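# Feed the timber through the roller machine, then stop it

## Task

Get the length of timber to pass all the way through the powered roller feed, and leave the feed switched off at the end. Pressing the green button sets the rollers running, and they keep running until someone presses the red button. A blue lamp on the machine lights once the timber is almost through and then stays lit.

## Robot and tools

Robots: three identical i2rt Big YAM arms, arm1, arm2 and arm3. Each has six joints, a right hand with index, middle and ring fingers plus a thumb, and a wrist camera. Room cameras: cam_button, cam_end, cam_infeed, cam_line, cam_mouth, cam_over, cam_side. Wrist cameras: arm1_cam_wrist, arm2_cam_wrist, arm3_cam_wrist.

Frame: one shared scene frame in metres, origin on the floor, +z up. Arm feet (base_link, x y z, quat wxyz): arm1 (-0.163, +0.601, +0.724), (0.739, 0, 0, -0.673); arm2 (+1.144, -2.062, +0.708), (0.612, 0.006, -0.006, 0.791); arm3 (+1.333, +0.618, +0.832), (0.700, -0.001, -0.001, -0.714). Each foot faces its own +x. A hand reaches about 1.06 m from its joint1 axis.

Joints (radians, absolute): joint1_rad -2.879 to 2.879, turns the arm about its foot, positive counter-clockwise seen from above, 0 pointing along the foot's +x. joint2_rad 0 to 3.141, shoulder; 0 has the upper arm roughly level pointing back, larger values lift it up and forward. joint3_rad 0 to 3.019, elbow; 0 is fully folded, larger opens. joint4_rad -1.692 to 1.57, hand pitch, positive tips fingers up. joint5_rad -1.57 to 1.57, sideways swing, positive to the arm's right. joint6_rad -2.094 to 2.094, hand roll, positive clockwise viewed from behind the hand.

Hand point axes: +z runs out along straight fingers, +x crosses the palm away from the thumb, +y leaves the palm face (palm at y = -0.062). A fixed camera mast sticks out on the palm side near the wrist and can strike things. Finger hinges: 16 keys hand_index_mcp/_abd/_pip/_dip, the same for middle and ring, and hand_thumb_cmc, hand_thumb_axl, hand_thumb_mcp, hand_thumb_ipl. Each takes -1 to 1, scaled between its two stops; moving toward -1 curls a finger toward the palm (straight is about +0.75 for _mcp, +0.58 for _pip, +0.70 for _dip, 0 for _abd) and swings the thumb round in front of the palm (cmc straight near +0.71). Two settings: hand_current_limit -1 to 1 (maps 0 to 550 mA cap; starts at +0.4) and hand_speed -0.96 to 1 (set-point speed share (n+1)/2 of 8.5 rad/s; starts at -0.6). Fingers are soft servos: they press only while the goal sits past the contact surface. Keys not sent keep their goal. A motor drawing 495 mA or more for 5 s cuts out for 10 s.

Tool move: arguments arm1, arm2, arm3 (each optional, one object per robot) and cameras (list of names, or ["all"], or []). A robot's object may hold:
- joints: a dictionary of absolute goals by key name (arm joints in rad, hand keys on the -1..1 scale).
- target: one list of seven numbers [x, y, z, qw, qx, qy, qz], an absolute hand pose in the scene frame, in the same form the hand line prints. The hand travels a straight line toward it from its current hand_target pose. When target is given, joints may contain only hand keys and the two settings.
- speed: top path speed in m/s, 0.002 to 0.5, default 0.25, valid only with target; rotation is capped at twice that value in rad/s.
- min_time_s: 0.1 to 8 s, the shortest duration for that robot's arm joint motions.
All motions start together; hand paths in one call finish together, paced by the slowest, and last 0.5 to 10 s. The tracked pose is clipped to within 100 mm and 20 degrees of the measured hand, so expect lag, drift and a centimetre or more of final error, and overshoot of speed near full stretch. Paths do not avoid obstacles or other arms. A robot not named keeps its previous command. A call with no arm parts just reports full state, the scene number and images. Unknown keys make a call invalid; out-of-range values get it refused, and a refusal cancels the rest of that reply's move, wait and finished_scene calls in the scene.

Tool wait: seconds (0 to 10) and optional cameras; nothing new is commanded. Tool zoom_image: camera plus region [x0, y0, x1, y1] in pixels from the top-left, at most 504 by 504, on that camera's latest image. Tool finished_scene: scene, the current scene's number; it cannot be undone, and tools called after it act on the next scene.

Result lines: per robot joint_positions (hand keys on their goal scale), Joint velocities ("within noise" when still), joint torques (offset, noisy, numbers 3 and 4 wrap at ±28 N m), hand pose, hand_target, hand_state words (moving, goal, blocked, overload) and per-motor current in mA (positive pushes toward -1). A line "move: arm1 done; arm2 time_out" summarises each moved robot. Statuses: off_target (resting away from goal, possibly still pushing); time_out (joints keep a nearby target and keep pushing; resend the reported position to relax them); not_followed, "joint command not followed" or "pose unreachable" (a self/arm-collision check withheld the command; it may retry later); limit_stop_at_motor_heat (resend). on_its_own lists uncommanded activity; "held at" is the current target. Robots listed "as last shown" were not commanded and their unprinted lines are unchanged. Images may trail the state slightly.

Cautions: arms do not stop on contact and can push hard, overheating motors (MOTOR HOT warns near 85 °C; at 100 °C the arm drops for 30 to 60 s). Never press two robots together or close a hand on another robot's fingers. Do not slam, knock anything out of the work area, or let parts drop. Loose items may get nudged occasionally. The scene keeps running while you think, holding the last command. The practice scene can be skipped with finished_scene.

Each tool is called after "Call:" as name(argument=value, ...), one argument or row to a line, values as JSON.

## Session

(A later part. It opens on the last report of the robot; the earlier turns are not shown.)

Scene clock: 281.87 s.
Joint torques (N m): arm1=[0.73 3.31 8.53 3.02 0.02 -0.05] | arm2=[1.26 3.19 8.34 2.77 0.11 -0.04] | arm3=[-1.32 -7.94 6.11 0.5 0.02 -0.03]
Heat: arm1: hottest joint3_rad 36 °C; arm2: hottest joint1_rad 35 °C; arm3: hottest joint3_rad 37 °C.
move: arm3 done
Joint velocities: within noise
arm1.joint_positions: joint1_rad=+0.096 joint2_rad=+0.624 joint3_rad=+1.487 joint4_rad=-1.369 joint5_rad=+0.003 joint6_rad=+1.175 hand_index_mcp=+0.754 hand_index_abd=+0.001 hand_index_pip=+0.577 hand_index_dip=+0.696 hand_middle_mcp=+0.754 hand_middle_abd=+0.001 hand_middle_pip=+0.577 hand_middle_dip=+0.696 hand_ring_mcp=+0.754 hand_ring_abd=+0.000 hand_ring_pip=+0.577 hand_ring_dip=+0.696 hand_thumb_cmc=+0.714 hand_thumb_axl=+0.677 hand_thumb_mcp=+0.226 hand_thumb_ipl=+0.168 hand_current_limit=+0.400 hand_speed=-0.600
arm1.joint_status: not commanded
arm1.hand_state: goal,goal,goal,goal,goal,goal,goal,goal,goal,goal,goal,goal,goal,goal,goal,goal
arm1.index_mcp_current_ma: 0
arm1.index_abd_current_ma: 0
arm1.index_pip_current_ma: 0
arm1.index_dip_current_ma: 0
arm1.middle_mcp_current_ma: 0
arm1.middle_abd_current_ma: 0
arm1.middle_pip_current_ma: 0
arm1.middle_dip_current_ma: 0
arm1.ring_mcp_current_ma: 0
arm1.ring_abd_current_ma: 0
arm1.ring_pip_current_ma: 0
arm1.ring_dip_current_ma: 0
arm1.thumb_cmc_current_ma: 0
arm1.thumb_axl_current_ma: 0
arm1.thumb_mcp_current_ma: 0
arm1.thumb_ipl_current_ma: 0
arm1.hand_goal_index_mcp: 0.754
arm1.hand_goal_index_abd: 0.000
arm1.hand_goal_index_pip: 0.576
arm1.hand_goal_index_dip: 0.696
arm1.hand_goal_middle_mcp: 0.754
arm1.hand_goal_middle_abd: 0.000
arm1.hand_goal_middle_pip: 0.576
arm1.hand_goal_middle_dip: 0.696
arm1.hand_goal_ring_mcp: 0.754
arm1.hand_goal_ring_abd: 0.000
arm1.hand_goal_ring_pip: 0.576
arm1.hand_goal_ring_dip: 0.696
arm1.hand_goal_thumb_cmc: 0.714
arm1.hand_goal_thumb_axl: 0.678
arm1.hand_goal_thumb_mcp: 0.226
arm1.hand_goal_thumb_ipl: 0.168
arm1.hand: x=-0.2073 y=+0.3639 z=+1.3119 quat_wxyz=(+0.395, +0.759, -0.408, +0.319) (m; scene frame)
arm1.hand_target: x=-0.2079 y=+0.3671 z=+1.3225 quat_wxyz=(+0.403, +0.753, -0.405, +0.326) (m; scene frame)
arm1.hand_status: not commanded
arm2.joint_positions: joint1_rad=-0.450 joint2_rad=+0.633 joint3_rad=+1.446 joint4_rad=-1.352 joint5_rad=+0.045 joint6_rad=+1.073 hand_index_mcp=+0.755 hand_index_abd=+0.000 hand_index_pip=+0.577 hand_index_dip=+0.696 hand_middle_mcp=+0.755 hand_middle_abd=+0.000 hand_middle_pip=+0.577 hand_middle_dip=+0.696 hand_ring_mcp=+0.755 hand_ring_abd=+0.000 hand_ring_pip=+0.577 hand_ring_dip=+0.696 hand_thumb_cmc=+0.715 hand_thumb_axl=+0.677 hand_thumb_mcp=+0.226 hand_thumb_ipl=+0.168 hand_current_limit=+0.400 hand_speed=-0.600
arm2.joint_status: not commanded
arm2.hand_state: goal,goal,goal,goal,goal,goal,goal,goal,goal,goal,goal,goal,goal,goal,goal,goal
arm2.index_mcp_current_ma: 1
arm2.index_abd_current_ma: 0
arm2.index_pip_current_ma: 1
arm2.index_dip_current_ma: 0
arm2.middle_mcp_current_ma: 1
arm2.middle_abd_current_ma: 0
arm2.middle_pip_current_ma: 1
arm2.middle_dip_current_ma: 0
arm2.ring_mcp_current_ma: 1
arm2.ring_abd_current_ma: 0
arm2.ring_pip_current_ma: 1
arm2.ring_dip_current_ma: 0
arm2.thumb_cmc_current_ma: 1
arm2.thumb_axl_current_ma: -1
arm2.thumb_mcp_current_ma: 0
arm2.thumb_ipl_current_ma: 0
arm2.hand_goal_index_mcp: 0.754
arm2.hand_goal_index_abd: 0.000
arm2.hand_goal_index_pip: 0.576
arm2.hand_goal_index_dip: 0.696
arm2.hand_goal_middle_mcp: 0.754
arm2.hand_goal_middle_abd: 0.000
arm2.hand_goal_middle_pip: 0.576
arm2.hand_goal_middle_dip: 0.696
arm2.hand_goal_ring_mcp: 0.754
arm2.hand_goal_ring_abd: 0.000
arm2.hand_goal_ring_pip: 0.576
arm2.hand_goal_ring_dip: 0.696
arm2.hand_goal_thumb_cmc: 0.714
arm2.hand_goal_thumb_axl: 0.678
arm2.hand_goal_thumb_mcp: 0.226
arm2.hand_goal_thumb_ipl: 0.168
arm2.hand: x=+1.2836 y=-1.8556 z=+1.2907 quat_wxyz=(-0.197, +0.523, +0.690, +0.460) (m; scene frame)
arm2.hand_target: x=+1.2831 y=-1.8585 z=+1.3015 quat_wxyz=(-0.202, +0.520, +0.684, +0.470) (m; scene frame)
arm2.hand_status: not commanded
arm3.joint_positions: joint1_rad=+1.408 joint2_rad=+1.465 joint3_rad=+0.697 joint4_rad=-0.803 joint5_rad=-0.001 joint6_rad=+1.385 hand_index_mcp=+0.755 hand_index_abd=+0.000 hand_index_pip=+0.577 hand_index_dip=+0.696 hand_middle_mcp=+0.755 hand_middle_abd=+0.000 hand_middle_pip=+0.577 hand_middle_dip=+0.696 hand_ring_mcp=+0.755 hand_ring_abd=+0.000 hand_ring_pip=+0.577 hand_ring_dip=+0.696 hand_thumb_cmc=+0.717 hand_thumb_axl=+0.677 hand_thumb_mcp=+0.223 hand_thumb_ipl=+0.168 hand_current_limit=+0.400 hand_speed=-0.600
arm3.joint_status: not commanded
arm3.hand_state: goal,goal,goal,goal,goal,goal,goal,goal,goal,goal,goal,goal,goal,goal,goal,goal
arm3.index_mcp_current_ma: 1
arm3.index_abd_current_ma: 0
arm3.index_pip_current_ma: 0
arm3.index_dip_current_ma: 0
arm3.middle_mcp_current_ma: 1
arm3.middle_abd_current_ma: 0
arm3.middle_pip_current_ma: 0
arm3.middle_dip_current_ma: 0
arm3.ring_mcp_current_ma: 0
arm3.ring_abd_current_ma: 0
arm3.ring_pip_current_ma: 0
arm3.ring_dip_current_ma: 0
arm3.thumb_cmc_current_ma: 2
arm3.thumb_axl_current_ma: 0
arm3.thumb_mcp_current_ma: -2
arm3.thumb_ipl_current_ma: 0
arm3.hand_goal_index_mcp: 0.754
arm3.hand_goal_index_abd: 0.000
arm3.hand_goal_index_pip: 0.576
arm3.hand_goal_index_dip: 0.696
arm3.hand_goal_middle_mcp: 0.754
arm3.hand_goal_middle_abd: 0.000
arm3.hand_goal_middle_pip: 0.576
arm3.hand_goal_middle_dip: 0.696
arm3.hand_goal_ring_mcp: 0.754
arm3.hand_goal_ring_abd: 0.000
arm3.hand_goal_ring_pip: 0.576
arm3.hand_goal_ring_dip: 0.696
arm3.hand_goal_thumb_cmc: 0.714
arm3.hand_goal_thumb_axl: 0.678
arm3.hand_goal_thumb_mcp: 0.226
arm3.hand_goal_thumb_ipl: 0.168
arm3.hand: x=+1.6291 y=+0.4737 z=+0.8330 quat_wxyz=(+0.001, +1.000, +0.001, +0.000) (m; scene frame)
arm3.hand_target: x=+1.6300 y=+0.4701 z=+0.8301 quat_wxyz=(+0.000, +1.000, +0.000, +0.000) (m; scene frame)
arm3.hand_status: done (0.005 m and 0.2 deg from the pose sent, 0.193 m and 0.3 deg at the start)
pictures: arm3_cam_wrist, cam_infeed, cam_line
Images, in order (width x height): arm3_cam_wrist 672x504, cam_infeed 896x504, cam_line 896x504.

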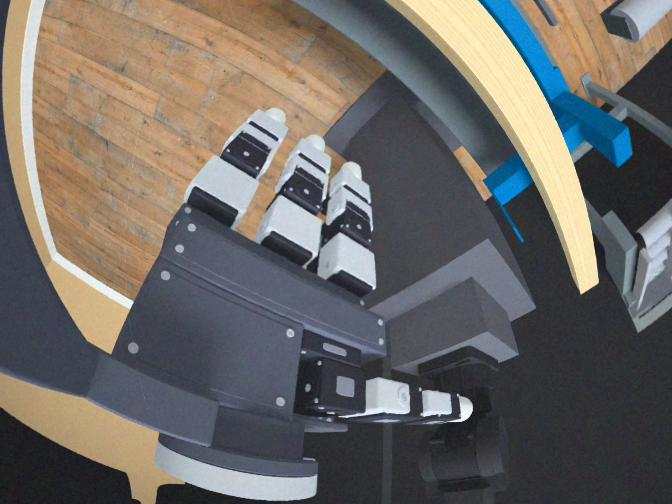

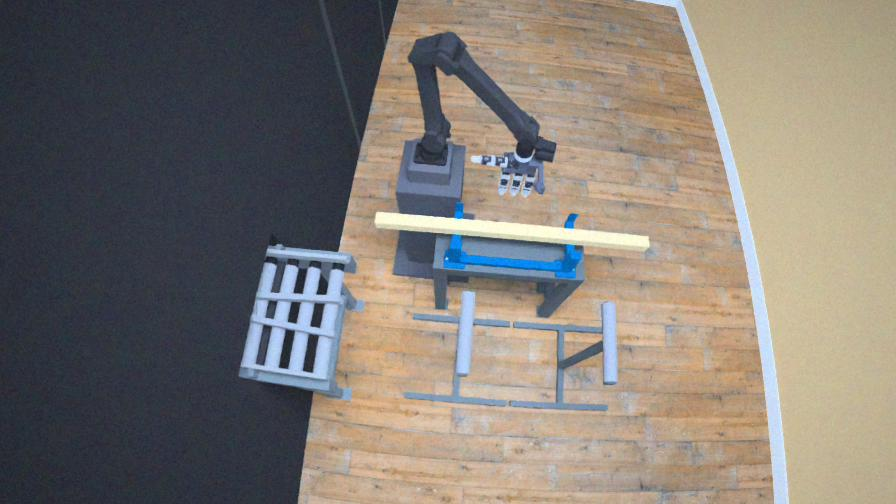

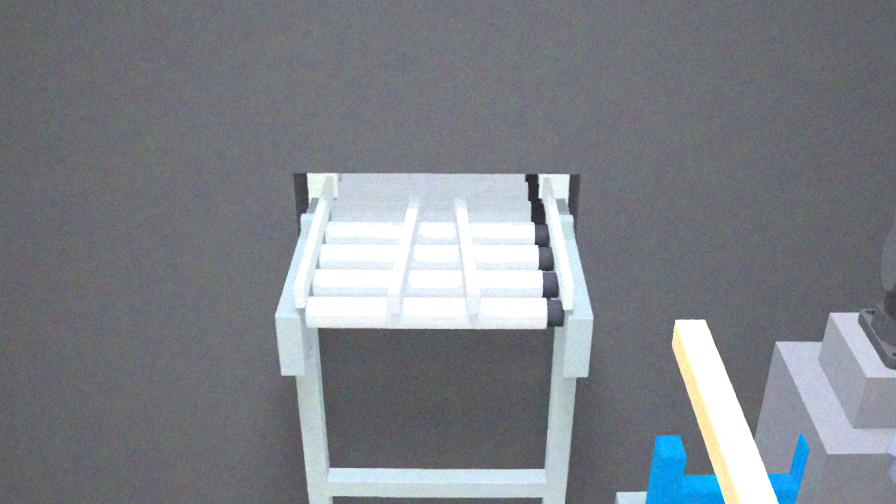

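Call:
move(
  arm3={"target": [1.63, 0.40, 0.80, 0.0, 1.0, 0, 0], "speed": 0.08, "joints": {"hand_current_limit": -0.3}},
  cameras=["arm3_cam_wrist", "cam_infeed"],
)

Call:
zoom_image(
  camera="cam_infeed",
  region=[380, 80, 680, 300],
)

Call:
zoom_image(
  camera="arm3_cam_wrist",
  region=[150, 0, 550, 300],
)

Scene clock: 291.10 s.
Joint torques (N m): arm1=[0.79 2.96 8.58 2.97 0.01 -0.03] | arm2=[1.2 3.25 8.34 2.8 0.11 -0.04] | arm3=[-1.08 -8.47 7.84 0.46 0.04 -0.07]
Heat: arm1: hottest joint3_rad 36 °C; arm2: hottest joint1_rad 35 °C; arm3: hottest joint3_rad 36 °C.
move: arm3 off_target
Joint velocities: within noise
arm1, arm2: as last shown
arm3.joint_positions: joint1_rad=+1.207 joint2_rad=+1.582 joint3_rad=+0.697 joint4_rad=-0.714 joint5_rad=-0.001 joint6_rad=+1.186 hand_index_mcp=+0.755 hand_index_abd=+0.000 hand_index_pip=+0.577 hand_index_dip=+0.696 hand_middle_mcp=+0.755 hand_middle_abd=+0.000 hand_middle_pip=+0.577 hand_middle_dip=+0.696 hand_ring_mcp=+0.755 hand_ring_abd=+0.000 hand_ring_pip=+0.577 hand_ring_dip=+0.696 hand_thumb_cmc=+0.717 hand_thumb_axl=+0.677 hand_thumb_mcp=+0.223 hand_thumb_ipl=+0.168 hand_current_limit=-0.300 hand_speed=-0.600
arm3.joint_status: all done
arm3.hand_state: goal,goal,goal,goal,goal,goal,goal,goal,goal,goal,goal,goal,goal,goal,goal,goal
arm3.index_mcp_current_ma: 0
arm3.index_abd_current_ma: 0
arm3.index_pip_current_ma: 0
arm3.index_dip_current_ma: 0
arm3.middle_mcp_current_ma: 0
arm3.middle_abd_current_ma: 0
arm3.middle_pip_current_ma: 0
arm3.middle_dip_current_ma: 0
arm3.ring_mcp_current_ma: 0
arm3.ring_abd_current_ma: 0
arm3.ring_pip_current_ma: 0
arm3.ring_dip_current_ma: 0
arm3.thumb_cmc_current_ma: 1
arm3.thumb_axl_current_ma: 0
arm3.thumb_mcp_current_ma: -2
arm3.thumb_ipl_current_ma: 0
arm3.hand_goal_index_mcp: 0.754
arm3.hand_goal_index_abd: 0.000
arm3.hand_goal_index_pip: 0.576
arm3.hand_goal_index_dip: 0.696
arm3.hand_goal_middle_mcp: 0.754
arm3.hand_goal_middle_abd: 0.000
arm3.hand_goal_middle_pip: 0.576
arm3.hand_goal_middle_dip: 0.696
arm3.hand_goal_ring_mcp: 0.754
arm3.hand_goal_ring_abd: 0.000
arm3.hand_goal_ring_pip: 0.576
arm3.hand_goal_ring_dip: 0.696
arm3.hand_goal_thumb_cmc: 0.714
arm3.hand_goal_thumb_axl: 0.678
arm3.hand_goal_thumb_mcp: 0.226
arm3.hand_goal_thumb_ipl: 0.168
arm3.hand: x=+1.6154 y=+0.4094 z=+0.7971 quat_wxyz=(-0.004, +1.000, +0.000, -0.013) (m; scene frame)
arm3.hand_target: x=+1.6297 y=+0.4002 z=+0.8005 quat_wxyz=(+0.000, +1.000, +0.000, +0.000) (m; scene frame)
arm3.hand_status: off_target (0.018 m and 1.5 deg from the pose sent, 0.081 m and 0.2 deg at the start)
pictures: arm3_cam_wrist, cam_infeed
Images, in order (width x height): arm3_cam_wrist 672x504, cam_infeed 896x504.

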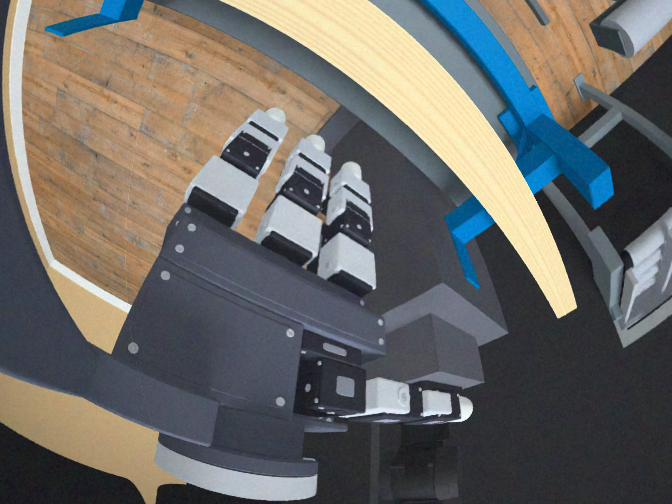

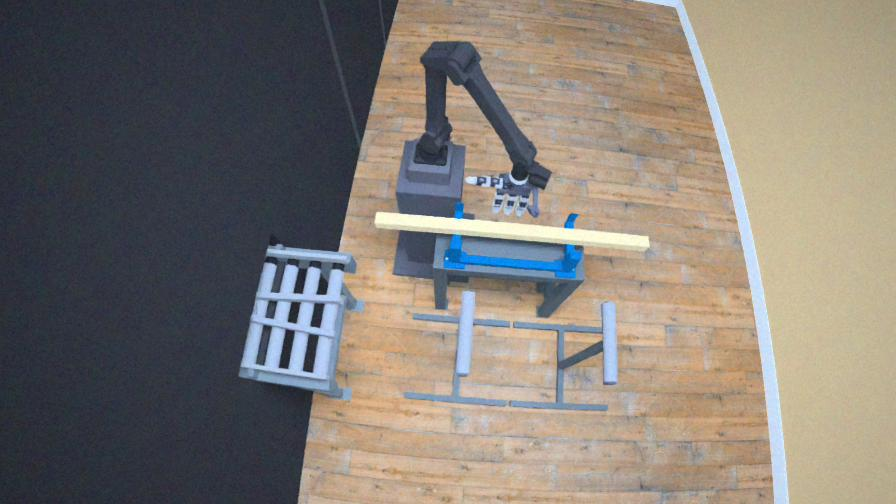

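Scaled by 1.680 from the camera's 896x504 image, which has a finer 1280x720 frame.

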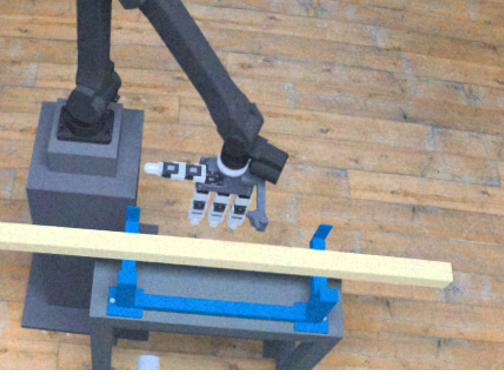

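Scaled by 1.260 from the camera's 672x504 image, which has a finer 960x720 frame.

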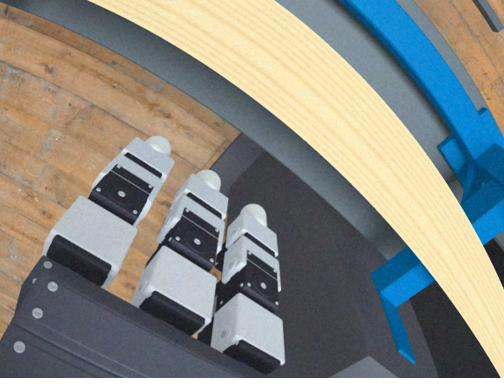

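Call:
move(
  arm3={"target": [1.62, 0.365, 0.80, 0.0, 1.0, 0, 0], "speed": 0.05},
  cameras=["arm3_cam_wrist", "cam_infeed"],
)

Call:
zoom_image(
  camera="cam_infeed",
  region=[380, 80, 680, 300],
)

Call:
zoom_image(
  camera="arm3_cam_wrist",
  region=[150, 0, 550, 300],
)

Scene clock: 296.43 s.
Joint torques (N m): arm1=[1.03 3.14 8.55 2.97 0 -0.05] | arm2=[1.32 3.19 8.32 2.77 0.11 -0.04] | arm3=[-1.08 -8.82 8.01 0.38 0.06 -0.06]
Heat: arm1: hottest joint3_rad 37 °C; arm2: hottest joint1_rad 35 °C; arm3: hottest joint3_rad 36 °C.
move: arm3 off_target
Joint velocities: within noise
arm1, arm2: as last shown
arm3.joint_positions: joint1_rad=+1.104 joint2_rad=+1.594 joint3_rad=+0.712 joint4_rad=-0.714 joint5_rad=-0.002 joint6_rad=+1.083 hand_index_mcp=+0.755 hand_index_abd=+0.000 hand_index_pip=+0.577 hand_index_dip=+0.696 hand_middle_mcp=+0.755 hand_middle_abd=+0.000 hand_middle_pip=+0.577 hand_middle_dip=+0.696 hand_ring_mcp=+0.754 hand_ring_abd=+0.000 hand_ring_pip=+0.577 hand_ring_dip=+0.696 hand_thumb_cmc=+0.717 hand_thumb_axl=+0.677 hand_thumb_mcp=+0.223 hand_thumb_ipl=+0.168 hand_current_limit=-0.300 hand_speed=-0.600
arm3.joint_status: not commanded
arm3.hand_state: goal,goal,goal,goal,goal,goal,goal,goal,goal,goal,goal,goal,goal,goal,goal,goal
arm3.index_mcp_current_ma: 0
arm3.index_abd_current_ma: 0
arm3.index_pip_current_ma: 0
arm3.index_dip_current_ma: 0
arm3.middle_mcp_current_ma: 0
arm3.middle_abd_current_ma: 0
arm3.middle_pip_current_ma: 0
arm3.middle_dip_current_ma: 0
arm3.ring_mcp_current_ma: 0
arm3.ring_abd_current_ma: 0
arm3.ring_pip_current_ma: 0
arm3.ring_dip_current_ma: 0
arm3.thumb_cmc_current_ma: 1
arm3.thumb_axl_current_ma: 0
arm3.thumb_mcp_current_ma: -2
arm3.thumb_ipl_current_ma: 0
arm3.hand_goal_index_mcp: 0.754
arm3.hand_goal_index_abd: 0.000
arm3.hand_goal_index_pip: 0.576
arm3.hand_goal_index_dip: 0.696
arm3.hand_goal_middle_mcp: 0.754
arm3.hand_goal_middle_abd: 0.000
arm3.hand_goal_middle_pip: 0.576
arm3.hand_goal_middle_dip: 0.696
arm3.hand_goal_ring_mcp: 0.754
arm3.hand_goal_ring_abd: 0.000
arm3.hand_goal_ring_pip: 0.576
arm3.hand_goal_ring_dip: 0.696
arm3.hand_goal_thumb_cmc: 0.714
arm3.hand_goal_thumb_axl: 0.678
arm3.hand_goal_thumb_mcp: 0.226
arm3.hand_goal_thumb_ipl: 0.168
arm3.hand: x=+1.6064 y=+0.3759 z=+0.7967 quat_wxyz=(-0.005, +1.000, +0.000, -0.011) (m; scene frame)
arm3.hand_target: x=+1.6196 y=+0.3653 z=+0.8004 quat_wxyz=(+0.000, +1.000, +0.000, +0.000) (m; scene frame)
arm3.hand_status: off_target (0.018 m and 1.4 deg from the pose sent, 0.045 m and 1.6 deg at the start)
pictures: arm3_cam_wrist, cam_infeed
Images, in order (width x height): arm3_cam_wrist 672x504, cam_infeed 896x504.

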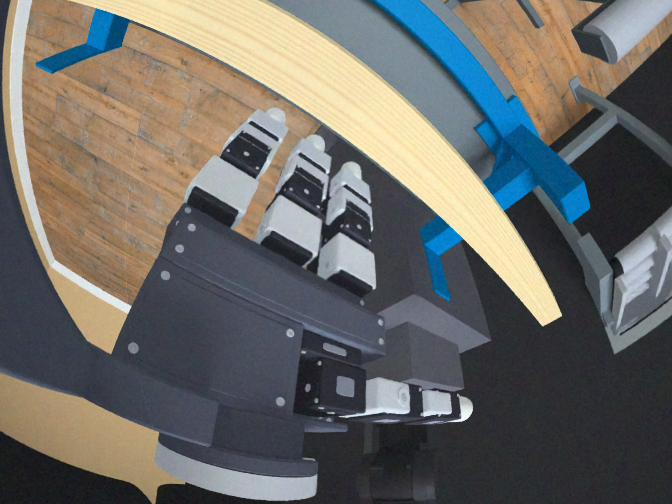

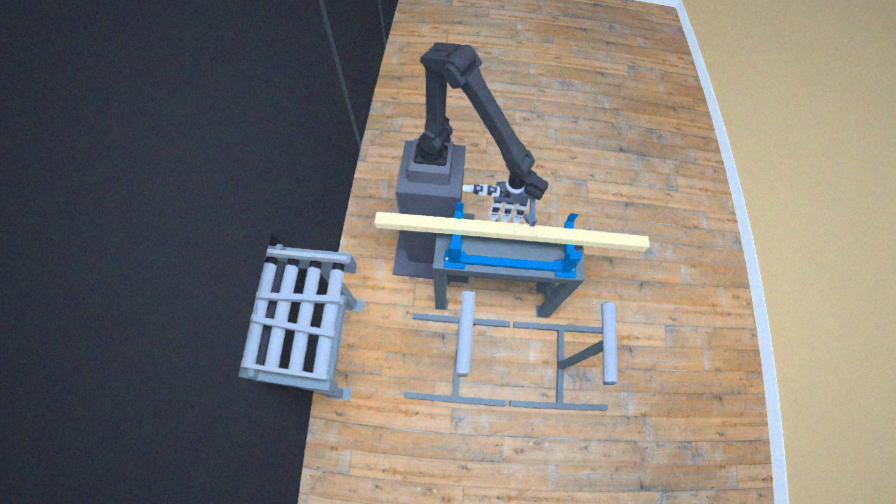

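Scaled by 1.680 from the camera's 896x504 image, which has a finer 1280x720 frame.

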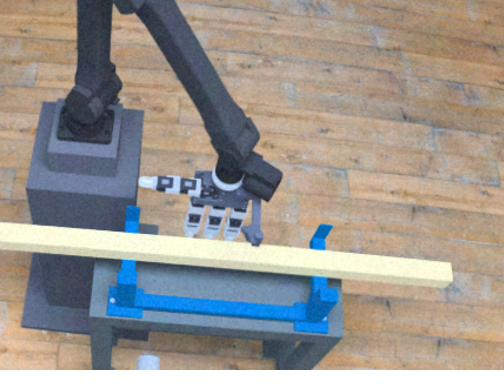

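Scaled by 1.260 from the camera's 672x504 image, which has a finer 960x720 frame.

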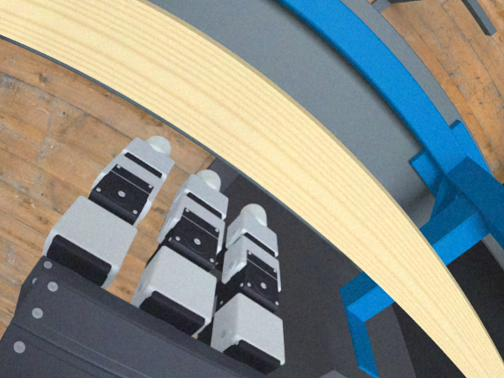

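Call:
move(
  arm3={"target": [1.625, 0.34, 0.80, 0.0, 1.0, 0, 0], "speed": 0.05},
  cameras=["arm3_cam_wrist", "cam_infeed"],
)

Call:
zoom_image(
  camera="cam_infeed",
  region=[380, 80, 680, 300],
)

Call:
zoom_image(
  camera="arm3_cam_wrist",
  region=[150, 0, 550, 300],
)

Scene clock: 300.10 s.
Joint torques (N m): arm1=[0.79 3.19 8.54 2.99 0.01 -0.04] | arm2=[1.26 3.19 8.35 2.78 0.11 -0.04] | arm3=[-1.14 -9.76 8.17 -0.1 0.09 -0.06]
Heat: arm1: hottest joint3_rad 37 °C; arm2: hottest joint1_rad 35 °C; arm3: hottest joint3_rad 36 °C.
move: arm3 off_target
Joint velocities: within noise
arm1, arm2: as last shown
arm3.joint_positions: joint1_rad=+1.051 joint2_rad=+1.630 joint3_rad=+0.760 joint4_rad=-0.714 joint5_rad=-0.002 joint6_rad=+1.030 hand_index_mcp=+0.755 hand_index_abd=+0.000 hand_index_pip=+0.577 hand_index_dip=+0.696 hand_middle_mcp=+0.755 hand_middle_abd=+0.000 hand_middle_pip=+0.577 hand_middle_dip=+0.696 hand_ring_mcp=+0.754 hand_ring_abd=+0.000 hand_ring_pip=+0.577 hand_ring_dip=+0.696 hand_thumb_cmc=+0.717 hand_thumb_axl=+0.677 hand_thumb_mcp=+0.223 hand_thumb_ipl=+0.168 hand_current_limit=-0.300 hand_speed=-0.600
arm3.joint_status: not commanded
arm3.hand_state: goal,goal,goal,goal,goal,goal,goal,goal,goal,goal,goal,goal,goal,goal,goal,goal
arm3.index_mcp_current_ma: 0
arm3.index_abd_current_ma: 0
arm3.index_pip_current_ma: 0
arm3.index_dip_current_ma: 0
arm3.middle_mcp_current_ma: 0
arm3.middle_abd_current_ma: 0
arm3.middle_pip_current_ma: 0
arm3.middle_dip_current_ma: 0
arm3.ring_mcp_current_ma: 0
arm3.ring_abd_current_ma: 0
arm3.ring_pip_current_ma: 0
arm3.ring_dip_current_ma: 0
arm3.thumb_cmc_current_ma: 1
arm3.thumb_axl_current_ma: 0
arm3.thumb_mcp_current_ma: -2
arm3.thumb_ipl_current_ma: 0
arm3.hand_goal_index_mcp: 0.754
arm3.hand_goal_index_abd: 0.000
arm3.hand_goal_index_pip: 0.576
arm3.hand_goal_index_dip: 0.696
arm3.hand_goal_middle_mcp: 0.754
arm3.hand_goal_middle_abd: 0.000
arm3.hand_goal_middle_pip: 0.576
arm3.hand_goal_middle_dip: 0.696
arm3.hand_goal_ring_mcp: 0.754
arm3.hand_goal_ring_abd: 0.000
arm3.hand_goal_ring_pip: 0.576
arm3.hand_goal_ring_dip: 0.696
arm3.hand_goal_thumb_cmc: 0.714
arm3.hand_goal_thumb_axl: 0.678
arm3.hand_goal_thumb_mcp: 0.226
arm3.hand_goal_thumb_ipl: 0.168
arm3.hand: x=+1.6147 y=+0.3502 z=+0.7968 quat_wxyz=(-0.003, +1.000, +0.000, -0.005) (m; scene frame)
arm3.hand_target: x=+1.6247 y=+0.3402 z=+0.8002 quat_wxyz=(+0.000, +1.000, +0.000, +0.000) (m; scene frame)
arm3.hand_status: off_target (0.015 m and 0.7 deg from the pose sent, 0.040 m and 1.4 deg at the start)
pictures: arm3_cam_wrist, cam_infeed
Images, in order (width x height): arm3_cam_wrist 672x504, cam_infeed 896x504.

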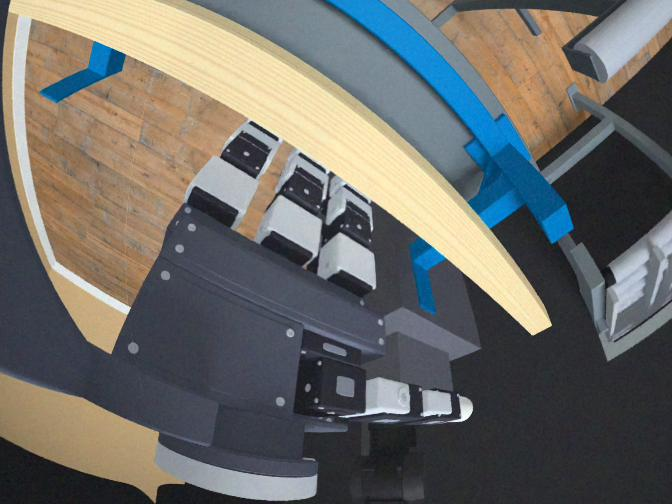

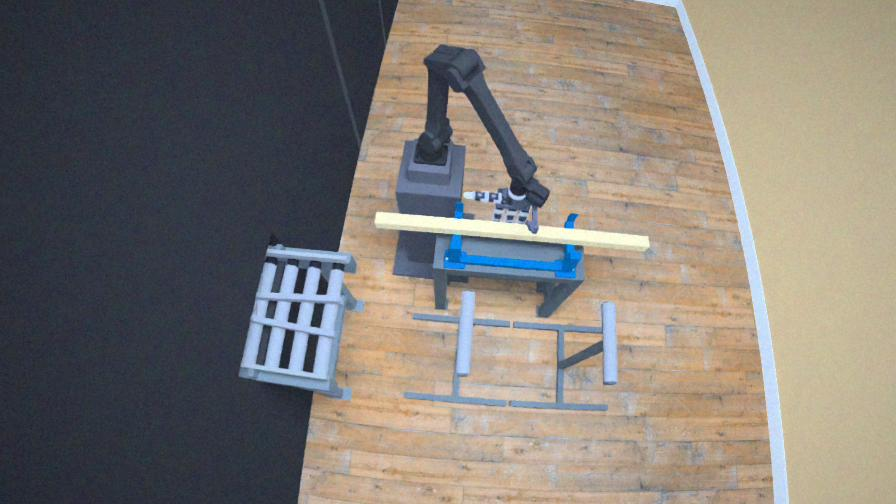

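Scaled by 1.680 from the camera's 896x504 image, which has a finer 1280x720 frame.

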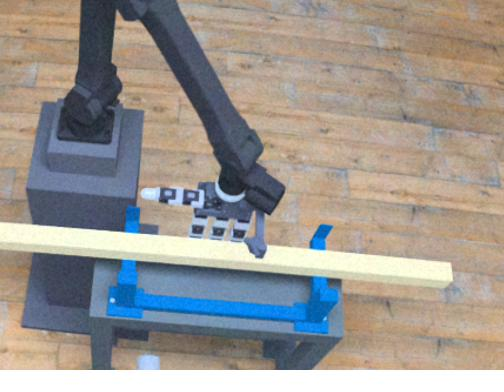

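Scaled by 1.260 from the camera's 672x504 image, which has a finer 960x720 frame.

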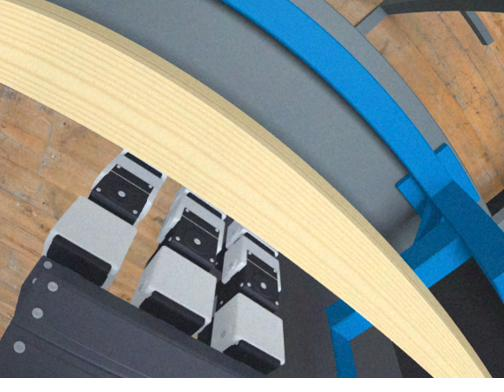

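Call:
move(
  arm3={"target": [1.625, 0.322, 0.80, 0.0, 1.0, 0, 0], "speed": 0.04},
  cameras=["arm3_cam_wrist", "cam_infeed"],
)

Call:
zoom_image(
  camera="arm3_cam_wrist",
  region=[150, 0, 550, 300],
)

Scene clock: 306.50 s.
Joint torques (N m): arm1=[0.79 3.19 8.51 3 0 -0.04] | arm2=[1.32 3.19 8.34 2.78 0.11 -0.04] | arm3=[-1.79 -9.52 8.51 -0.02 0.32 -0.04]
Heat: arm1: hottest joint3_rad 37 °C; arm2: hottest joint1_rad 35 °C; arm3: hottest joint3_rad 36 °C.
move: arm3 off_target
Joint velocities: within noise
arm1, arm2: as last shown
arm3.joint_positions: joint1_rad=+1.019 joint2_rad=+1.650 joint3_rad=+0.783 joint4_rad=-0.724 joint5_rad=-0.008 joint6_rad=+0.989 hand_index_mcp=+0.756 hand_index_abd=+0.000 hand_index_pip=+0.577 hand_index_dip=+0.696 hand_middle_mcp=+0.757 hand_middle_abd=+0.000 hand_middle_pip=+0.577 hand_middle_dip=+0.696 hand_ring_mcp=+0.759 hand_ring_abd=+0.000 hand_ring_pip=+0.577 hand_ring_dip=+0.696 hand_thumb_cmc=+0.716 hand_thumb_axl=+0.677 hand_thumb_mcp=+0.223 hand_thumb_ipl=+0.168 hand_current_limit=-0.300 hand_speed=-0.600
arm3.joint_status: not commanded
arm3.hand_state: goal,goal,goal,goal,goal,goal,goal,goal,goal,goal,goal,goal,goal,goal,goal,goal
arm3.index_mcp_current_ma: 1
arm3.index_abd_current_ma: 0
arm3.index_pip_current_ma: 0
arm3.index_dip_current_ma: 0
arm3.middle_mcp_current_ma: 2
arm3.middle_abd_current_ma: 0
arm3.middle_pip_current_ma: 0
arm3.middle_dip_current_ma: 0
arm3.ring_mcp_current_ma: 4
arm3.ring_abd_current_ma: 0
arm3.ring_pip_current_ma: 0
arm3.ring_dip_current_ma: 0
arm3.thumb_cmc_current_ma: 1
arm3.thumb_axl_current_ma: 0
arm3.thumb_mcp_current_ma: -2
arm3.thumb_ipl_current_ma: 0
arm3.hand_goal_index_mcp: 0.754
arm3.hand_goal_index_abd: 0.000
arm3.hand_goal_index_pip: 0.576
arm3.hand_goal_index_dip: 0.696
arm3.hand_goal_middle_mcp: 0.754
arm3.hand_goal_middle_abd: 0.000
arm3.hand_goal_middle_pip: 0.576
arm3.hand_goal_middle_dip: 0.696
arm3.hand_goal_ring_mcp: 0.754
arm3.hand_goal_ring_abd: 0.000
arm3.hand_goal_ring_pip: 0.576
arm3.hand_goal_ring_dip: 0.696
arm3.hand_goal_thumb_cmc: 0.714
arm3.hand_goal_thumb_axl: 0.678
arm3.hand_goal_thumb_mcp: 0.226
arm3.hand_goal_thumb_ipl: 0.168
arm3.hand: x=+1.6153 y=+0.3376 z=+0.7948 quat_wxyz=(-0.008, +1.000, +0.005, -0.007) (m; scene frame)
arm3.hand_target: x=+1.6245 y=+0.3223 z=+0.8003 quat_wxyz=(+0.000, +1.000, +0.000, +0.000) (m; scene frame)
arm3.hand_status: off_target (0.019 m and 1.3 deg from the pose sent, 0.030 m and 0.7 deg at the start)
pictures: arm3_cam_wrist, cam_infeed
Images, in order (width x height): arm3_cam_wrist 672x504, cam_infeed 896x504.

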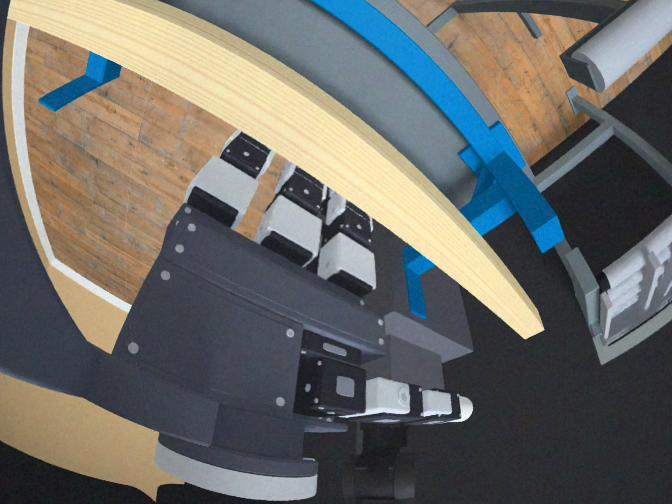

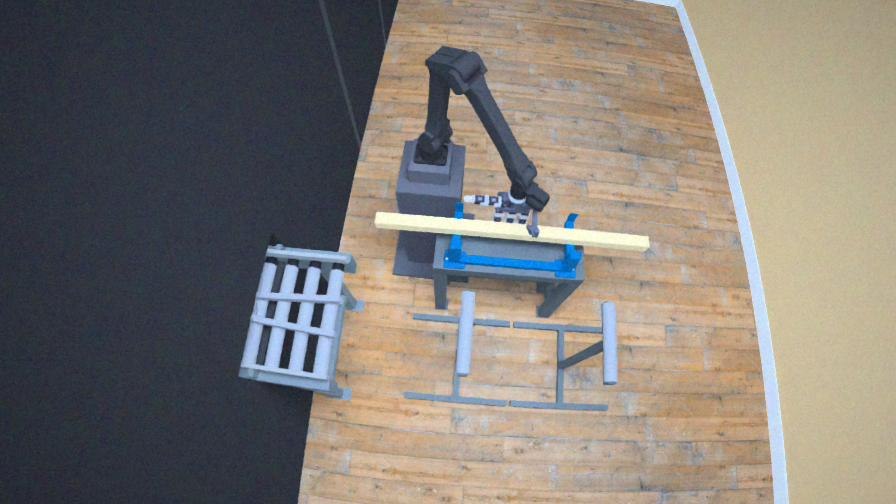

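Scaled by 1.260 from the camera's 672x504 image, which has a finer 960x720 frame.

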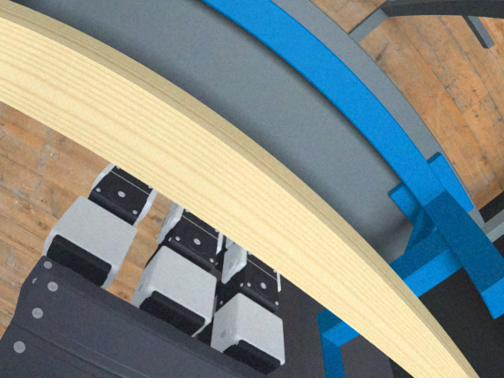

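Call:
move(
  arm3={"target": [1.62, 0.40, 0.83, 0.0, 1.0, 0, 0], "speed": 0.1},
  cameras=[],
)

Call:
move(
  arm3={"target": [1.62, 0.36, 0.93, 0.2588, 0.9659, 0, 0], "speed": 0.15},
  cameras=["arm3_cam_wrist", "cam_infeed"],
)

Call:
zoom_image(
  camera="cam_infeed",
  region=[380, 80, 680, 300],
)

Scene clock: 314.40 s.
Joint torques (N m): arm1=[0.79 3.31 8.57 2.97 0.01 -0.05] | arm2=[1.26 3.19 8.34 2.78 0.11 -0.04] | arm3=[0.21 -10.7 5.67 -0.14 0.17 0.13]
Heat: arm1: hottest joint3_rad 37 °C; arm2: hottest joint1_rad 35 °C; arm3: hottest joint3_rad 36 °C.
move: arm3 done
Joint velocities: within noise
arm1, arm2: as last shown
arm3.joint_positions: joint1_rad=+1.175 joint2_rad=+1.517 joint3_rad=+0.731 joint4_rad=-0.788 joint5_rad=-0.005 joint6_rad=+1.156 hand_index_mcp=+0.755 hand_index_abd=+0.000 hand_index_pip=+0.577 hand_index_dip=+0.696 hand_middle_mcp=+0.755 hand_middle_abd=+0.000 hand_middle_pip=+0.577 hand_middle_dip=+0.696 hand_ring_mcp=+0.755 hand_ring_abd=+0.000 hand_ring_pip=+0.577 hand_ring_dip=+0.696 hand_thumb_cmc=+0.716 hand_thumb_axl=+0.677 hand_thumb_mcp=+0.223 hand_thumb_ipl=+0.168 hand_current_limit=-0.300 hand_speed=-0.600
arm3.joint_status: not commanded
arm3.hand_state: goal,goal,goal,goal,goal,goal,goal,goal,goal,goal,goal,goal,goal,goal,goal,goal
arm3.index_mcp_current_ma: 0
arm3.index_abd_current_ma: 0
arm3.index_pip_current_ma: 0
arm3.index_dip_current_ma: 0
arm3.middle_mcp_current_ma: 0
arm3.middle_abd_current_ma: 0
arm3.middle_pip_current_ma: 0
arm3.middle_dip_current_ma: 0
arm3.ring_mcp_current_ma: 0
arm3.ring_abd_current_ma: 0
arm3.ring_pip_current_ma: 0
arm3.ring_dip_current_ma: 0
arm3.thumb_cmc_current_ma: 1
arm3.thumb_axl_current_ma: 0
arm3.thumb_mcp_current_ma: -2
arm3.thumb_ipl_current_ma: 0
arm3.hand_goal_index_mcp: 0.754
arm3.hand_goal_index_abd: 0.000
arm3.hand_goal_index_pip: 0.576
arm3.hand_goal_index_dip: 0.696
arm3.hand_goal_middle_mcp: 0.754
arm3.hand_goal_middle_abd: 0.000
arm3.hand_goal_middle_pip: 0.576
arm3.hand_goal_middle_dip: 0.696
arm3.hand_goal_ring_mcp: 0.754
arm3.hand_goal_ring_abd: 0.000
arm3.hand_goal_ring_pip: 0.576
arm3.hand_goal_ring_dip: 0.696
arm3.hand_goal_thumb_cmc: 0.714
arm3.hand_goal_thumb_axl: 0.678
arm3.hand_goal_thumb_mcp: 0.226
arm3.hand_goal_thumb_ipl: 0.168
arm3.hand: x=+1.6198 y=+0.3964 z=+0.8261 quat_wxyz=(-0.001, +1.000, -0.001, -0.001) (m; scene frame)
arm3.hand_target: x=+1.6201 y=+0.4000 z=+0.8299 quat_wxyz=(+0.000, +1.000, +0.000, +0.000) (m; scene frame)
arm3.hand_status: done (0.005 m and 0.2 deg from the pose sent, 0.072 m and 1.3 deg at the start)
pictures: none
No camera images: "cameras" was empty.

Scene clock: 316.77 s.
Joint torques (N m): arm1=[0.73 3.25 8.53 2.99 0.01 -0.03] | arm2=[1.26 3.14 8.34 2.8 0.11 -0.04] | arm3=[0.5 -9.17 6.63 0.85 0.83 0.06]
Heat: arm1: hottest joint3_rad 37 °C; arm2: hottest joint1_rad 35 °C; arm3: hottest joint3_rad 36 °C.
move: arm3 done
Joint velocities: within noise
arm1, arm2: as last shown
arm3.joint_positions: joint1_rad=+1.275 joint2_rad=+1.380 joint3_rad=+0.703 joint4_rad=-0.745 joint5_rad=+0.491 joint6_rad=+1.217 hand_index_mcp=+0.757 hand_index_abd=+0.000 hand_index_pip=+0.577 hand_index_dip=+0.696 hand_middle_mcp=+0.762 hand_middle_abd=+0.000 hand_middle_pip=+0.579 hand_middle_dip=+0.697 hand_ring_mcp=+0.761 hand_ring_abd=+0.000 hand_ring_pip=+0.580 hand_ring_dip=+0.699 hand_thumb_cmc=+0.716 hand_thumb_axl=+0.677 hand_thumb_mcp=+0.223 hand_thumb_ipl=+0.168 hand_current_limit=-0.300 hand_speed=-0.600
arm3.joint_status: not commanded
arm3.hand_state: goal,goal,goal,goal,goal,goal,goal,goal,goal,goal,goal,goal,goal,goal,goal,goal
arm3.index_mcp_current_ma: 2
arm3.index_abd_current_ma: 0
arm3.index_pip_current_ma: 0
arm3.index_dip_current_ma: 0
arm3.middle_mcp_current_ma: 8
arm3.middle_abd_current_ma: 0
arm3.middle_pip_current_ma: 2
arm3.middle_dip_current_ma: 0
arm3.ring_mcp_current_ma: 6
arm3.ring_abd_current_ma: 0
arm3.ring_pip_current_ma: 3
arm3.ring_dip_current_ma: 2
arm3.thumb_cmc_current_ma: 1
arm3.thumb_axl_current_ma: 0
arm3.thumb_mcp_current_ma: -2
arm3.thumb_ipl_current_ma: 0
arm3.hand_goal_index_mcp: 0.754
arm3.hand_goal_index_abd: 0.000
arm3.hand_goal_index_pip: 0.576
arm3.hand_goal_index_dip: 0.696
arm3.hand_goal_middle_mcp: 0.754
arm3.hand_goal_middle_abd: 0.000
arm3.hand_goal_middle_pip: 0.576
arm3.hand_goal_middle_dip: 0.696
arm3.hand_goal_ring_mcp: 0.754
arm3.hand_goal_ring_abd: 0.000
arm3.hand_goal_ring_pip: 0.576
arm3.hand_goal_ring_dip: 0.696
arm3.hand_goal_thumb_cmc: 0.714
arm3.hand_goal_thumb_axl: 0.678
arm3.hand_goal_thumb_mcp: 0.226
arm3.hand_goal_thumb_ipl: 0.168
arm3.hand: x=+1.6159 y=+0.3576 z=+0.9254 quat_wxyz=(+0.254, +0.967, +0.000, -0.012) (m; scene frame)
arm3.hand_target: x=+1.6199 y=+0.3600 z=+0.9299 quat_wxyz=(+0.259, +0.966, +0.000, +0.000) (m; scene frame)
arm3.hand_status: done (0.007 m and 1.5 deg from the pose sent, 0.110 m and 30.2 deg at the start)
pictures: arm3_cam_wrist, cam_infeed
Images, in order (width x height): arm3_cam_wrist 672x504, cam_infeed 896x504.

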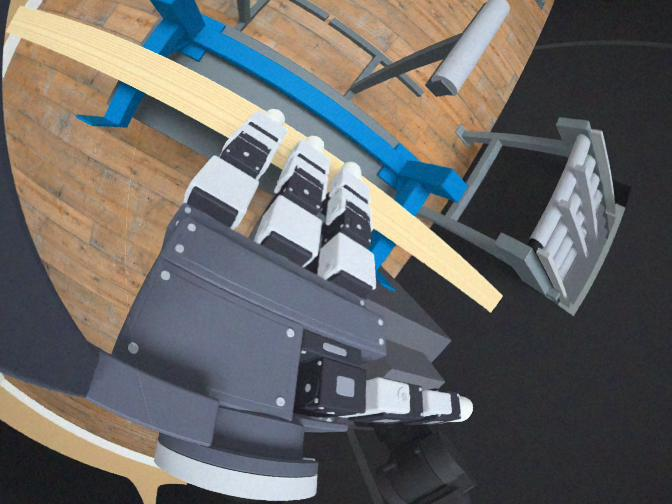

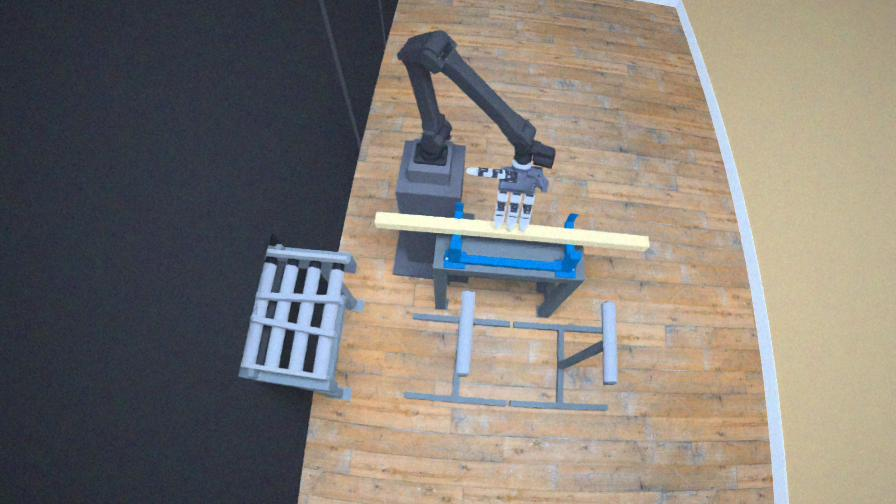

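Scaled by 1.680 from the camera's 896x504 image, which has a finer 1280x720 frame.

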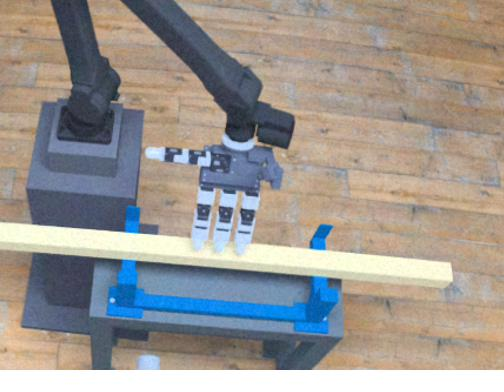

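Call:
move(
  arm3={"target": [1.62, 0.42, 0.93, 0.1305, 0.9914, 0, 0], "speed": 0.15},
  cameras=[],
)

Call:
move(
  arm3={"target": [1.624, 0.49, 0.85, 0.0, 1.0, 0, 0], "speed": 0.15, "joints": {"hand_current_limit": 0.4, "hand_index_pip": -0.737, "hand_middle_pip": -0.737, "hand_ring_pip": -0.737, "hand_thumb_cmc": -0.571}},
  cameras=["arm3_cam_wrist", "cam_infeed"],
)

Call:
zoom_image(
  camera="cam_infeed",
  region=[380, 80, 680, 300],
)

Scene clock: 333.17 s.
Joint torques (N m): arm1=[0.91 3.31 8.58 2.99 0.01 -0.05] | arm2=[1.26 3.08 8.31 2.8 0.11 -0.04] | arm3=[0.73 -8.47 10.32 -0.02 0.32 0.13]
Heat: arm1: hottest joint3_rad 37 °C; arm2: hottest joint1_rad 35 °C; arm3: hottest joint3_rad 35 °C.
move: arm3 off_target
Joint velocities: within noise
arm1, arm2: as last shown
arm3.joint_positions: joint1_rad=+1.354 joint2_rad=+1.308 joint3_rad=+0.719 joint4_rad=-0.965 joint5_rad=+0.254 joint6_rad=+1.327 hand_index_mcp=+0.757 hand_index_abd=+0.000 hand_index_pip=+0.577 hand_index_dip=+0.696 hand_middle_mcp=+0.760 hand_middle_abd=+0.000 hand_middle_pip=+0.579 hand_middle_dip=+0.697 hand_ring_mcp=+0.759 hand_ring_abd=+0.000 hand_ring_pip=+0.579 hand_ring_dip=+0.699 hand_thumb_cmc=+0.716 hand_thumb_axl=+0.677 hand_thumb_mcp=+0.223 hand_thumb_ipl=+0.168 hand_current_limit=-0.300 hand_speed=-0.600
arm3.joint_status: not commanded
arm3.hand_state: goal,goal,goal,goal,goal,goal,goal,goal,goal,goal,goal,goal,goal,goal,goal,goal
arm3.index_mcp_current_ma: 2
arm3.index_abd_current_ma: 0
arm3.index_pip_current_ma: 0
arm3.index_dip_current_ma: 0
arm3.middle_mcp_current_ma: 5
arm3.middle_abd_current_ma: 0
arm3.middle_pip_current_ma: 2
arm3.middle_dip_current_ma: 0
arm3.ring_mcp_current_ma: 4
arm3.ring_abd_current_ma: 0
arm3.ring_pip_current_ma: 2
arm3.ring_dip_current_ma: 2
arm3.thumb_cmc_current_ma: 1
arm3.thumb_axl_current_ma: 0
arm3.thumb_mcp_current_ma: -2
arm3.thumb_ipl_current_ma: 0
arm3.hand_goal_index_mcp: 0.754
arm3.hand_goal_index_abd: 0.000
arm3.hand_goal_index_pip: 0.576
arm3.hand_goal_index_dip: 0.696
arm3.hand_goal_middle_mcp: 0.754
arm3.hand_goal_middle_abd: 0.000
arm3.hand_goal_middle_pip: 0.576
arm3.hand_goal_middle_dip: 0.696
arm3.hand_goal_ring_mcp: 0.754
arm3.hand_goal_ring_abd: 0.000
arm3.hand_goal_ring_pip: 0.576
arm3.hand_goal_ring_dip: 0.696
arm3.hand_goal_thumb_cmc: 0.714
arm3.hand_goal_thumb_axl: 0.678
arm3.hand_goal_thumb_mcp: 0.226
arm3.hand_goal_thumb_ipl: 0.168
arm3.hand: x=+1.6028 y=+0.4199 z=+0.9138 quat_wxyz=(+0.127, +0.992, +0.002, -0.022) (m; scene frame)
arm3.hand_target: x=+1.6194 y=+0.4200 z=+0.9300 quat_wxyz=(+0.130, +0.991, +0.000, +0.000) (m; scene frame)
arm3.hand_status: off_target (0.024 m and 2.6 deg from the pose sent, 0.063 m and 14.5 deg at the start)
pictures: none
No camera images: "cameras" was empty.

Scene clock: 334.77 s.
Joint torques (N m): arm1=[0.73 3.25 8.5 2.97 0 -0.05] | arm2=[1.26 3.19 8.35 2.8 0.11 -0.03] | arm3=[0.32 -7.18 6.45 0.65 0.1 0.15]
Heat: arm1: hottest joint3_rad 37 °C; arm2: hottest joint1_rad 35 °C; arm3: hottest joint3_rad 35 °C.
move: arm3 done
Joint velocities: within noise
arm1.joint_positions: joint1_rad=+0.096 joint2_rad=+0.624 joint3_rad=+1.487 joint4_rad=-1.369 joint5_rad=+0.003 joint6_rad=+1.175 hand_index_mcp=+0.754 hand_index_abd=+0.001 hand_index_pip=+0.577 hand_index_dip=+0.696 hand_middle_mcp=+0.754 hand_middle_abd=+0.001 hand_middle_pip=+0.577 hand_middle_dip=+0.696 hand_ring_mcp=+0.754 hand_ring_abd=+0.000 hand_ring_pip=+0.577 hand_ring_dip=+0.696 hand_thumb_cmc=+0.714 hand_thumb_axl=+0.677 hand_thumb_mcp=+0.226 hand_thumb_ipl=+0.168 hand_current_limit=+0.400 hand_speed=-0.600
arm1.joint_status: not commanded
arm1.hand_state: goal,goal,goal,goal,goal,goal,goal,goal,goal,goal,goal,goal,goal,goal,goal,goal
arm1.index_mcp_current_ma: 0
arm1.index_abd_current_ma: 0
arm1.index_pip_current_ma: 0
arm1.index_dip_current_ma: 0
arm1.middle_mcp_current_ma: 0
arm1.middle_abd_current_ma: 0
arm1.middle_pip_current_ma: 0
arm1.middle_dip_current_ma: 0
arm1.ring_mcp_current_ma: 0
arm1.ring_abd_current_ma: 0
arm1.ring_pip_current_ma: 0
arm1.ring_dip_current_ma: 0
arm1.thumb_cmc_current_ma: 0
arm1.thumb_axl_current_ma: 0
arm1.thumb_mcp_current_ma: 0
arm1.thumb_ipl_current_ma: 0
arm1.hand_goal_index_mcp: 0.754
arm1.hand_goal_index_abd: 0.000
arm1.hand_goal_index_pip: 0.576
arm1.hand_goal_index_dip: 0.696
arm1.hand_goal_middle_mcp: 0.754
arm1.hand_goal_middle_abd: 0.000
arm1.hand_goal_middle_pip: 0.576
arm1.hand_goal_middle_dip: 0.696
arm1.hand_goal_ring_mcp: 0.754
arm1.hand_goal_ring_abd: 0.000
arm1.hand_goal_ring_pip: 0.576
arm1.hand_goal_ring_dip: 0.696
arm1.hand_goal_thumb_cmc: 0.714
arm1.hand_goal_thumb_axl: 0.678
arm1.hand_goal_thumb_mcp: 0.226
arm1.hand_goal_thumb_ipl: 0.168
arm1.hand: x=-0.2073 y=+0.3639 z=+1.3119 quat_wxyz=(+0.395, +0.759, -0.408, +0.319) (m; scene frame)
arm1.hand_target: x=-0.2079 y=+0.3671 z=+1.3225 quat_wxyz=(+0.403, +0.753, -0.405, +0.326) (m; scene frame)
arm1.hand_status: not commanded
arm2.joint_positions: joint1_rad=-0.450 joint2_rad=+0.633 joint3_rad=+1.446 joint4_rad=-1.352 joint5_rad=+0.045 joint6_rad=+1.073 hand_index_mcp=+0.755 hand_index_abd=+0.000 hand_index_pip=+0.577 hand_index_dip=+0.696 hand_middle_mcp=+0.755 hand_middle_abd=+0.000 hand_middle_pip=+0.577 hand_middle_dip=+0.696 hand_ring_mcp=+0.755 hand_ring_abd=+0.000 hand_ring_pip=+0.577 hand_ring_dip=+0.696 hand_thumb_cmc=+0.715 hand_thumb_axl=+0.677 hand_thumb_mcp=+0.226 hand_thumb_ipl=+0.168 hand_current_limit=+0.400 hand_speed=-0.600
arm2.joint_status: not commanded
arm2.hand_state: goal,goal,goal,goal,goal,goal,goal,goal,goal,goal,goal,goal,goal,goal,goal,goal
arm2.index_mcp_current_ma: 1
arm2.index_abd_current_ma: 0
arm2.index_pip_current_ma: 1
arm2.index_dip_current_ma: 0
arm2.middle_mcp_current_ma: 1
arm2.middle_abd_current_ma: 0
arm2.middle_pip_current_ma: 1
arm2.middle_dip_current_ma: 0
arm2.ring_mcp_current_ma: 1
arm2.ring_abd_current_ma: 0
arm2.ring_pip_current_ma: 1
arm2.ring_dip_current_ma: 0
arm2.thumb_cmc_current_ma: 1
arm2.thumb_axl_current_ma: -1
arm2.thumb_mcp_current_ma: 0
arm2.thumb_ipl_current_ma: 0
arm2.hand_goal_index_mcp: 0.754
arm2.hand_goal_index_abd: 0.000
arm2.hand_goal_index_pip: 0.576
arm2.hand_goal_index_dip: 0.696
arm2.hand_goal_middle_mcp: 0.754
arm2.hand_goal_middle_abd: 0.000
arm2.hand_goal_middle_pip: 0.576
arm2.hand_goal_middle_dip: 0.696
arm2.hand_goal_ring_mcp: 0.754
arm2.hand_goal_ring_abd: 0.000
arm2.hand_goal_ring_pip: 0.576
arm2.hand_goal_ring_dip: 0.696
arm2.hand_goal_thumb_cmc: 0.714
arm2.hand_goal_thumb_axl: 0.678
arm2.hand_goal_thumb_mcp: 0.226
arm2.hand_goal_thumb_ipl: 0.168
arm2.hand: x=+1.2836 y=-1.8556 z=+1.2907 quat_wxyz=(-0.197, +0.523, +0.690, +0.460) (m; scene frame)
arm2.hand_target: x=+1.2831 y=-1.8585 z=+1.3015 quat_wxyz=(-0.202, +0.520, +0.684, +0.470) (m; scene frame)
arm2.hand_status: not commanded
arm3.joint_positions: joint1_rad=+1.445 joint2_rad=+1.395 joint3_rad=+0.697 joint4_rad=-0.870 joint5_rad=+0.000 joint6_rad=+1.425 hand_index_mcp=+0.757 hand_index_abd=+0.000 hand_index_pip=-0.727 hand_index_dip=+0.696 hand_middle_mcp=+0.759 hand_middle_abd=+0.000 hand_middle_pip=-0.729 hand_middle_dip=+0.697 hand_ring_mcp=+0.758 hand_ring_abd=+0.000 hand_ring_pip=-0.728 hand_ring_dip=+0.699 hand_thumb_cmc=-0.567 hand_thumb_axl=+0.677 hand_thumb_mcp=+0.223 hand_thumb_ipl=+0.168 hand_current_limit=+0.400 hand_speed=-0.600
arm3.joint_status: all done
arm3.hand_state: goal,goal,goal,goal,goal,goal,goal,goal,goal,goal,goal,goal,goal,goal,goal,goal
arm3.index_mcp_current_ma: 2
arm3.index_abd_current_ma: 0
arm3.index_pip_current_ma: 9
arm3.index_dip_current_ma: 0
arm3.middle_mcp_current_ma: 4
arm3.middle_abd_current_ma: 0
arm3.middle_pip_current_ma: 6
arm3.middle_dip_current_ma: 0
arm3.ring_mcp_current_ma: 3
arm3.ring_abd_current_ma: 0
arm3.ring_pip_current_ma: 7
arm3.ring_dip_current_ma: 2
arm3.thumb_cmc_current_ma: 2
arm3.thumb_axl_current_ma: 0
arm3.thumb_mcp_current_ma: -2
arm3.thumb_ipl_current_ma: 0
arm3.hand_goal_index_mcp: 0.754
arm3.hand_goal_index_abd: 0.000
arm3.hand_goal_index_pip: -0.736
arm3.hand_goal_index_dip: 0.696
arm3.hand_goal_middle_mcp: 0.754
arm3.hand_goal_middle_abd: 0.000
arm3.hand_goal_middle_pip: -0.736
arm3.hand_goal_middle_dip: 0.696
arm3.hand_goal_ring_mcp: 0.754
arm3.hand_goal_ring_abd: 0.000
arm3.hand_goal_ring_pip: -0.736
arm3.hand_goal_ring_dip: 0.696
arm3.hand_goal_thumb_cmc: -0.570
arm3.hand_goal_thumb_axl: 0.678
arm3.hand_goal_thumb_mcp: 0.226
arm3.hand_goal_thumb_ipl: 0.168
arm3.hand: x=+1.6223 y=+0.4866 z=+0.8538 quat_wxyz=(+0.001, +1.000, +0.000, +0.001) (m; scene frame)
arm3.hand_target: x=+1.6240 y=+0.4900 z=+0.8501 quat_wxyz=(+0.000, +1.000, +0.000, +0.000) (m; scene frame)
arm3.hand_status: done (0.005 m and 0.2 deg from the pose sent, 0.097 m and 14.8 deg at the start)
pictures: arm3_cam_wrist, cam_infeed
Images, in order (width x height): arm3_cam_wrist 672x504, cam_infeed 896x504.

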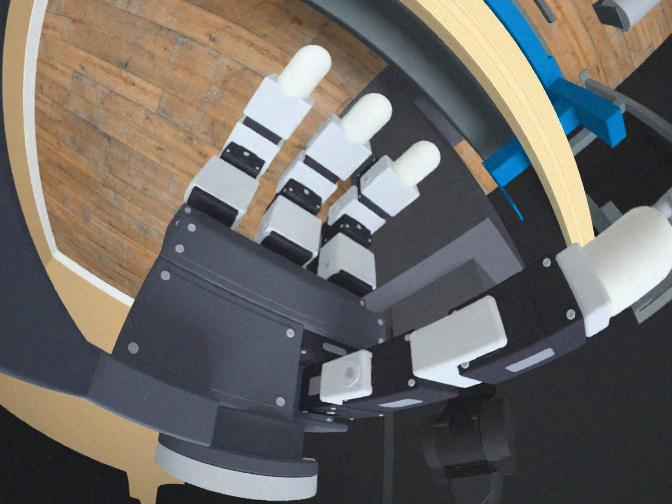

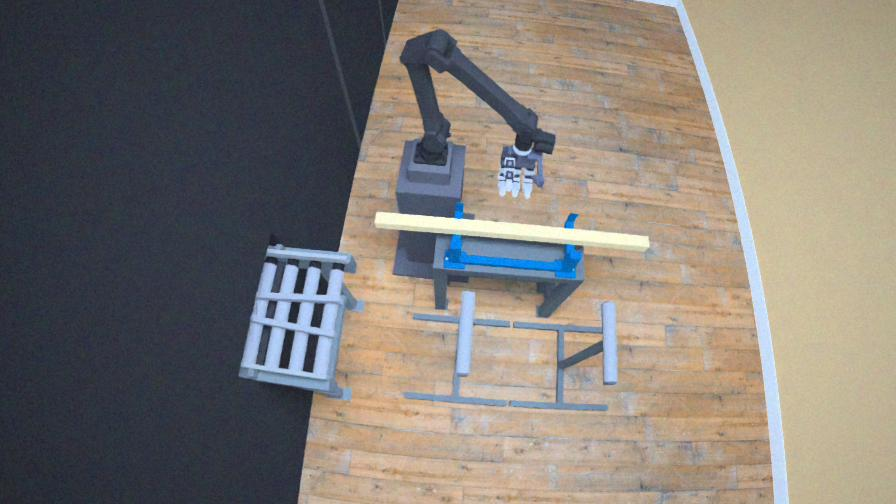

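Scaled by 1.680 from the camera's 896x504 image, which has a finer 1280x720 frame.

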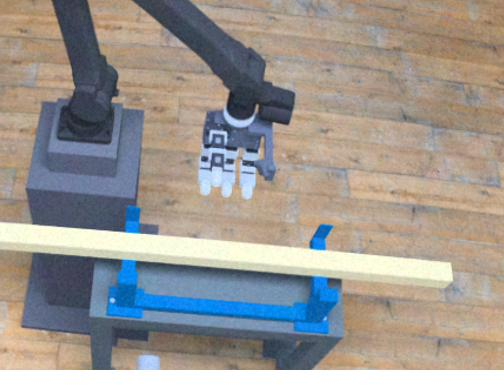

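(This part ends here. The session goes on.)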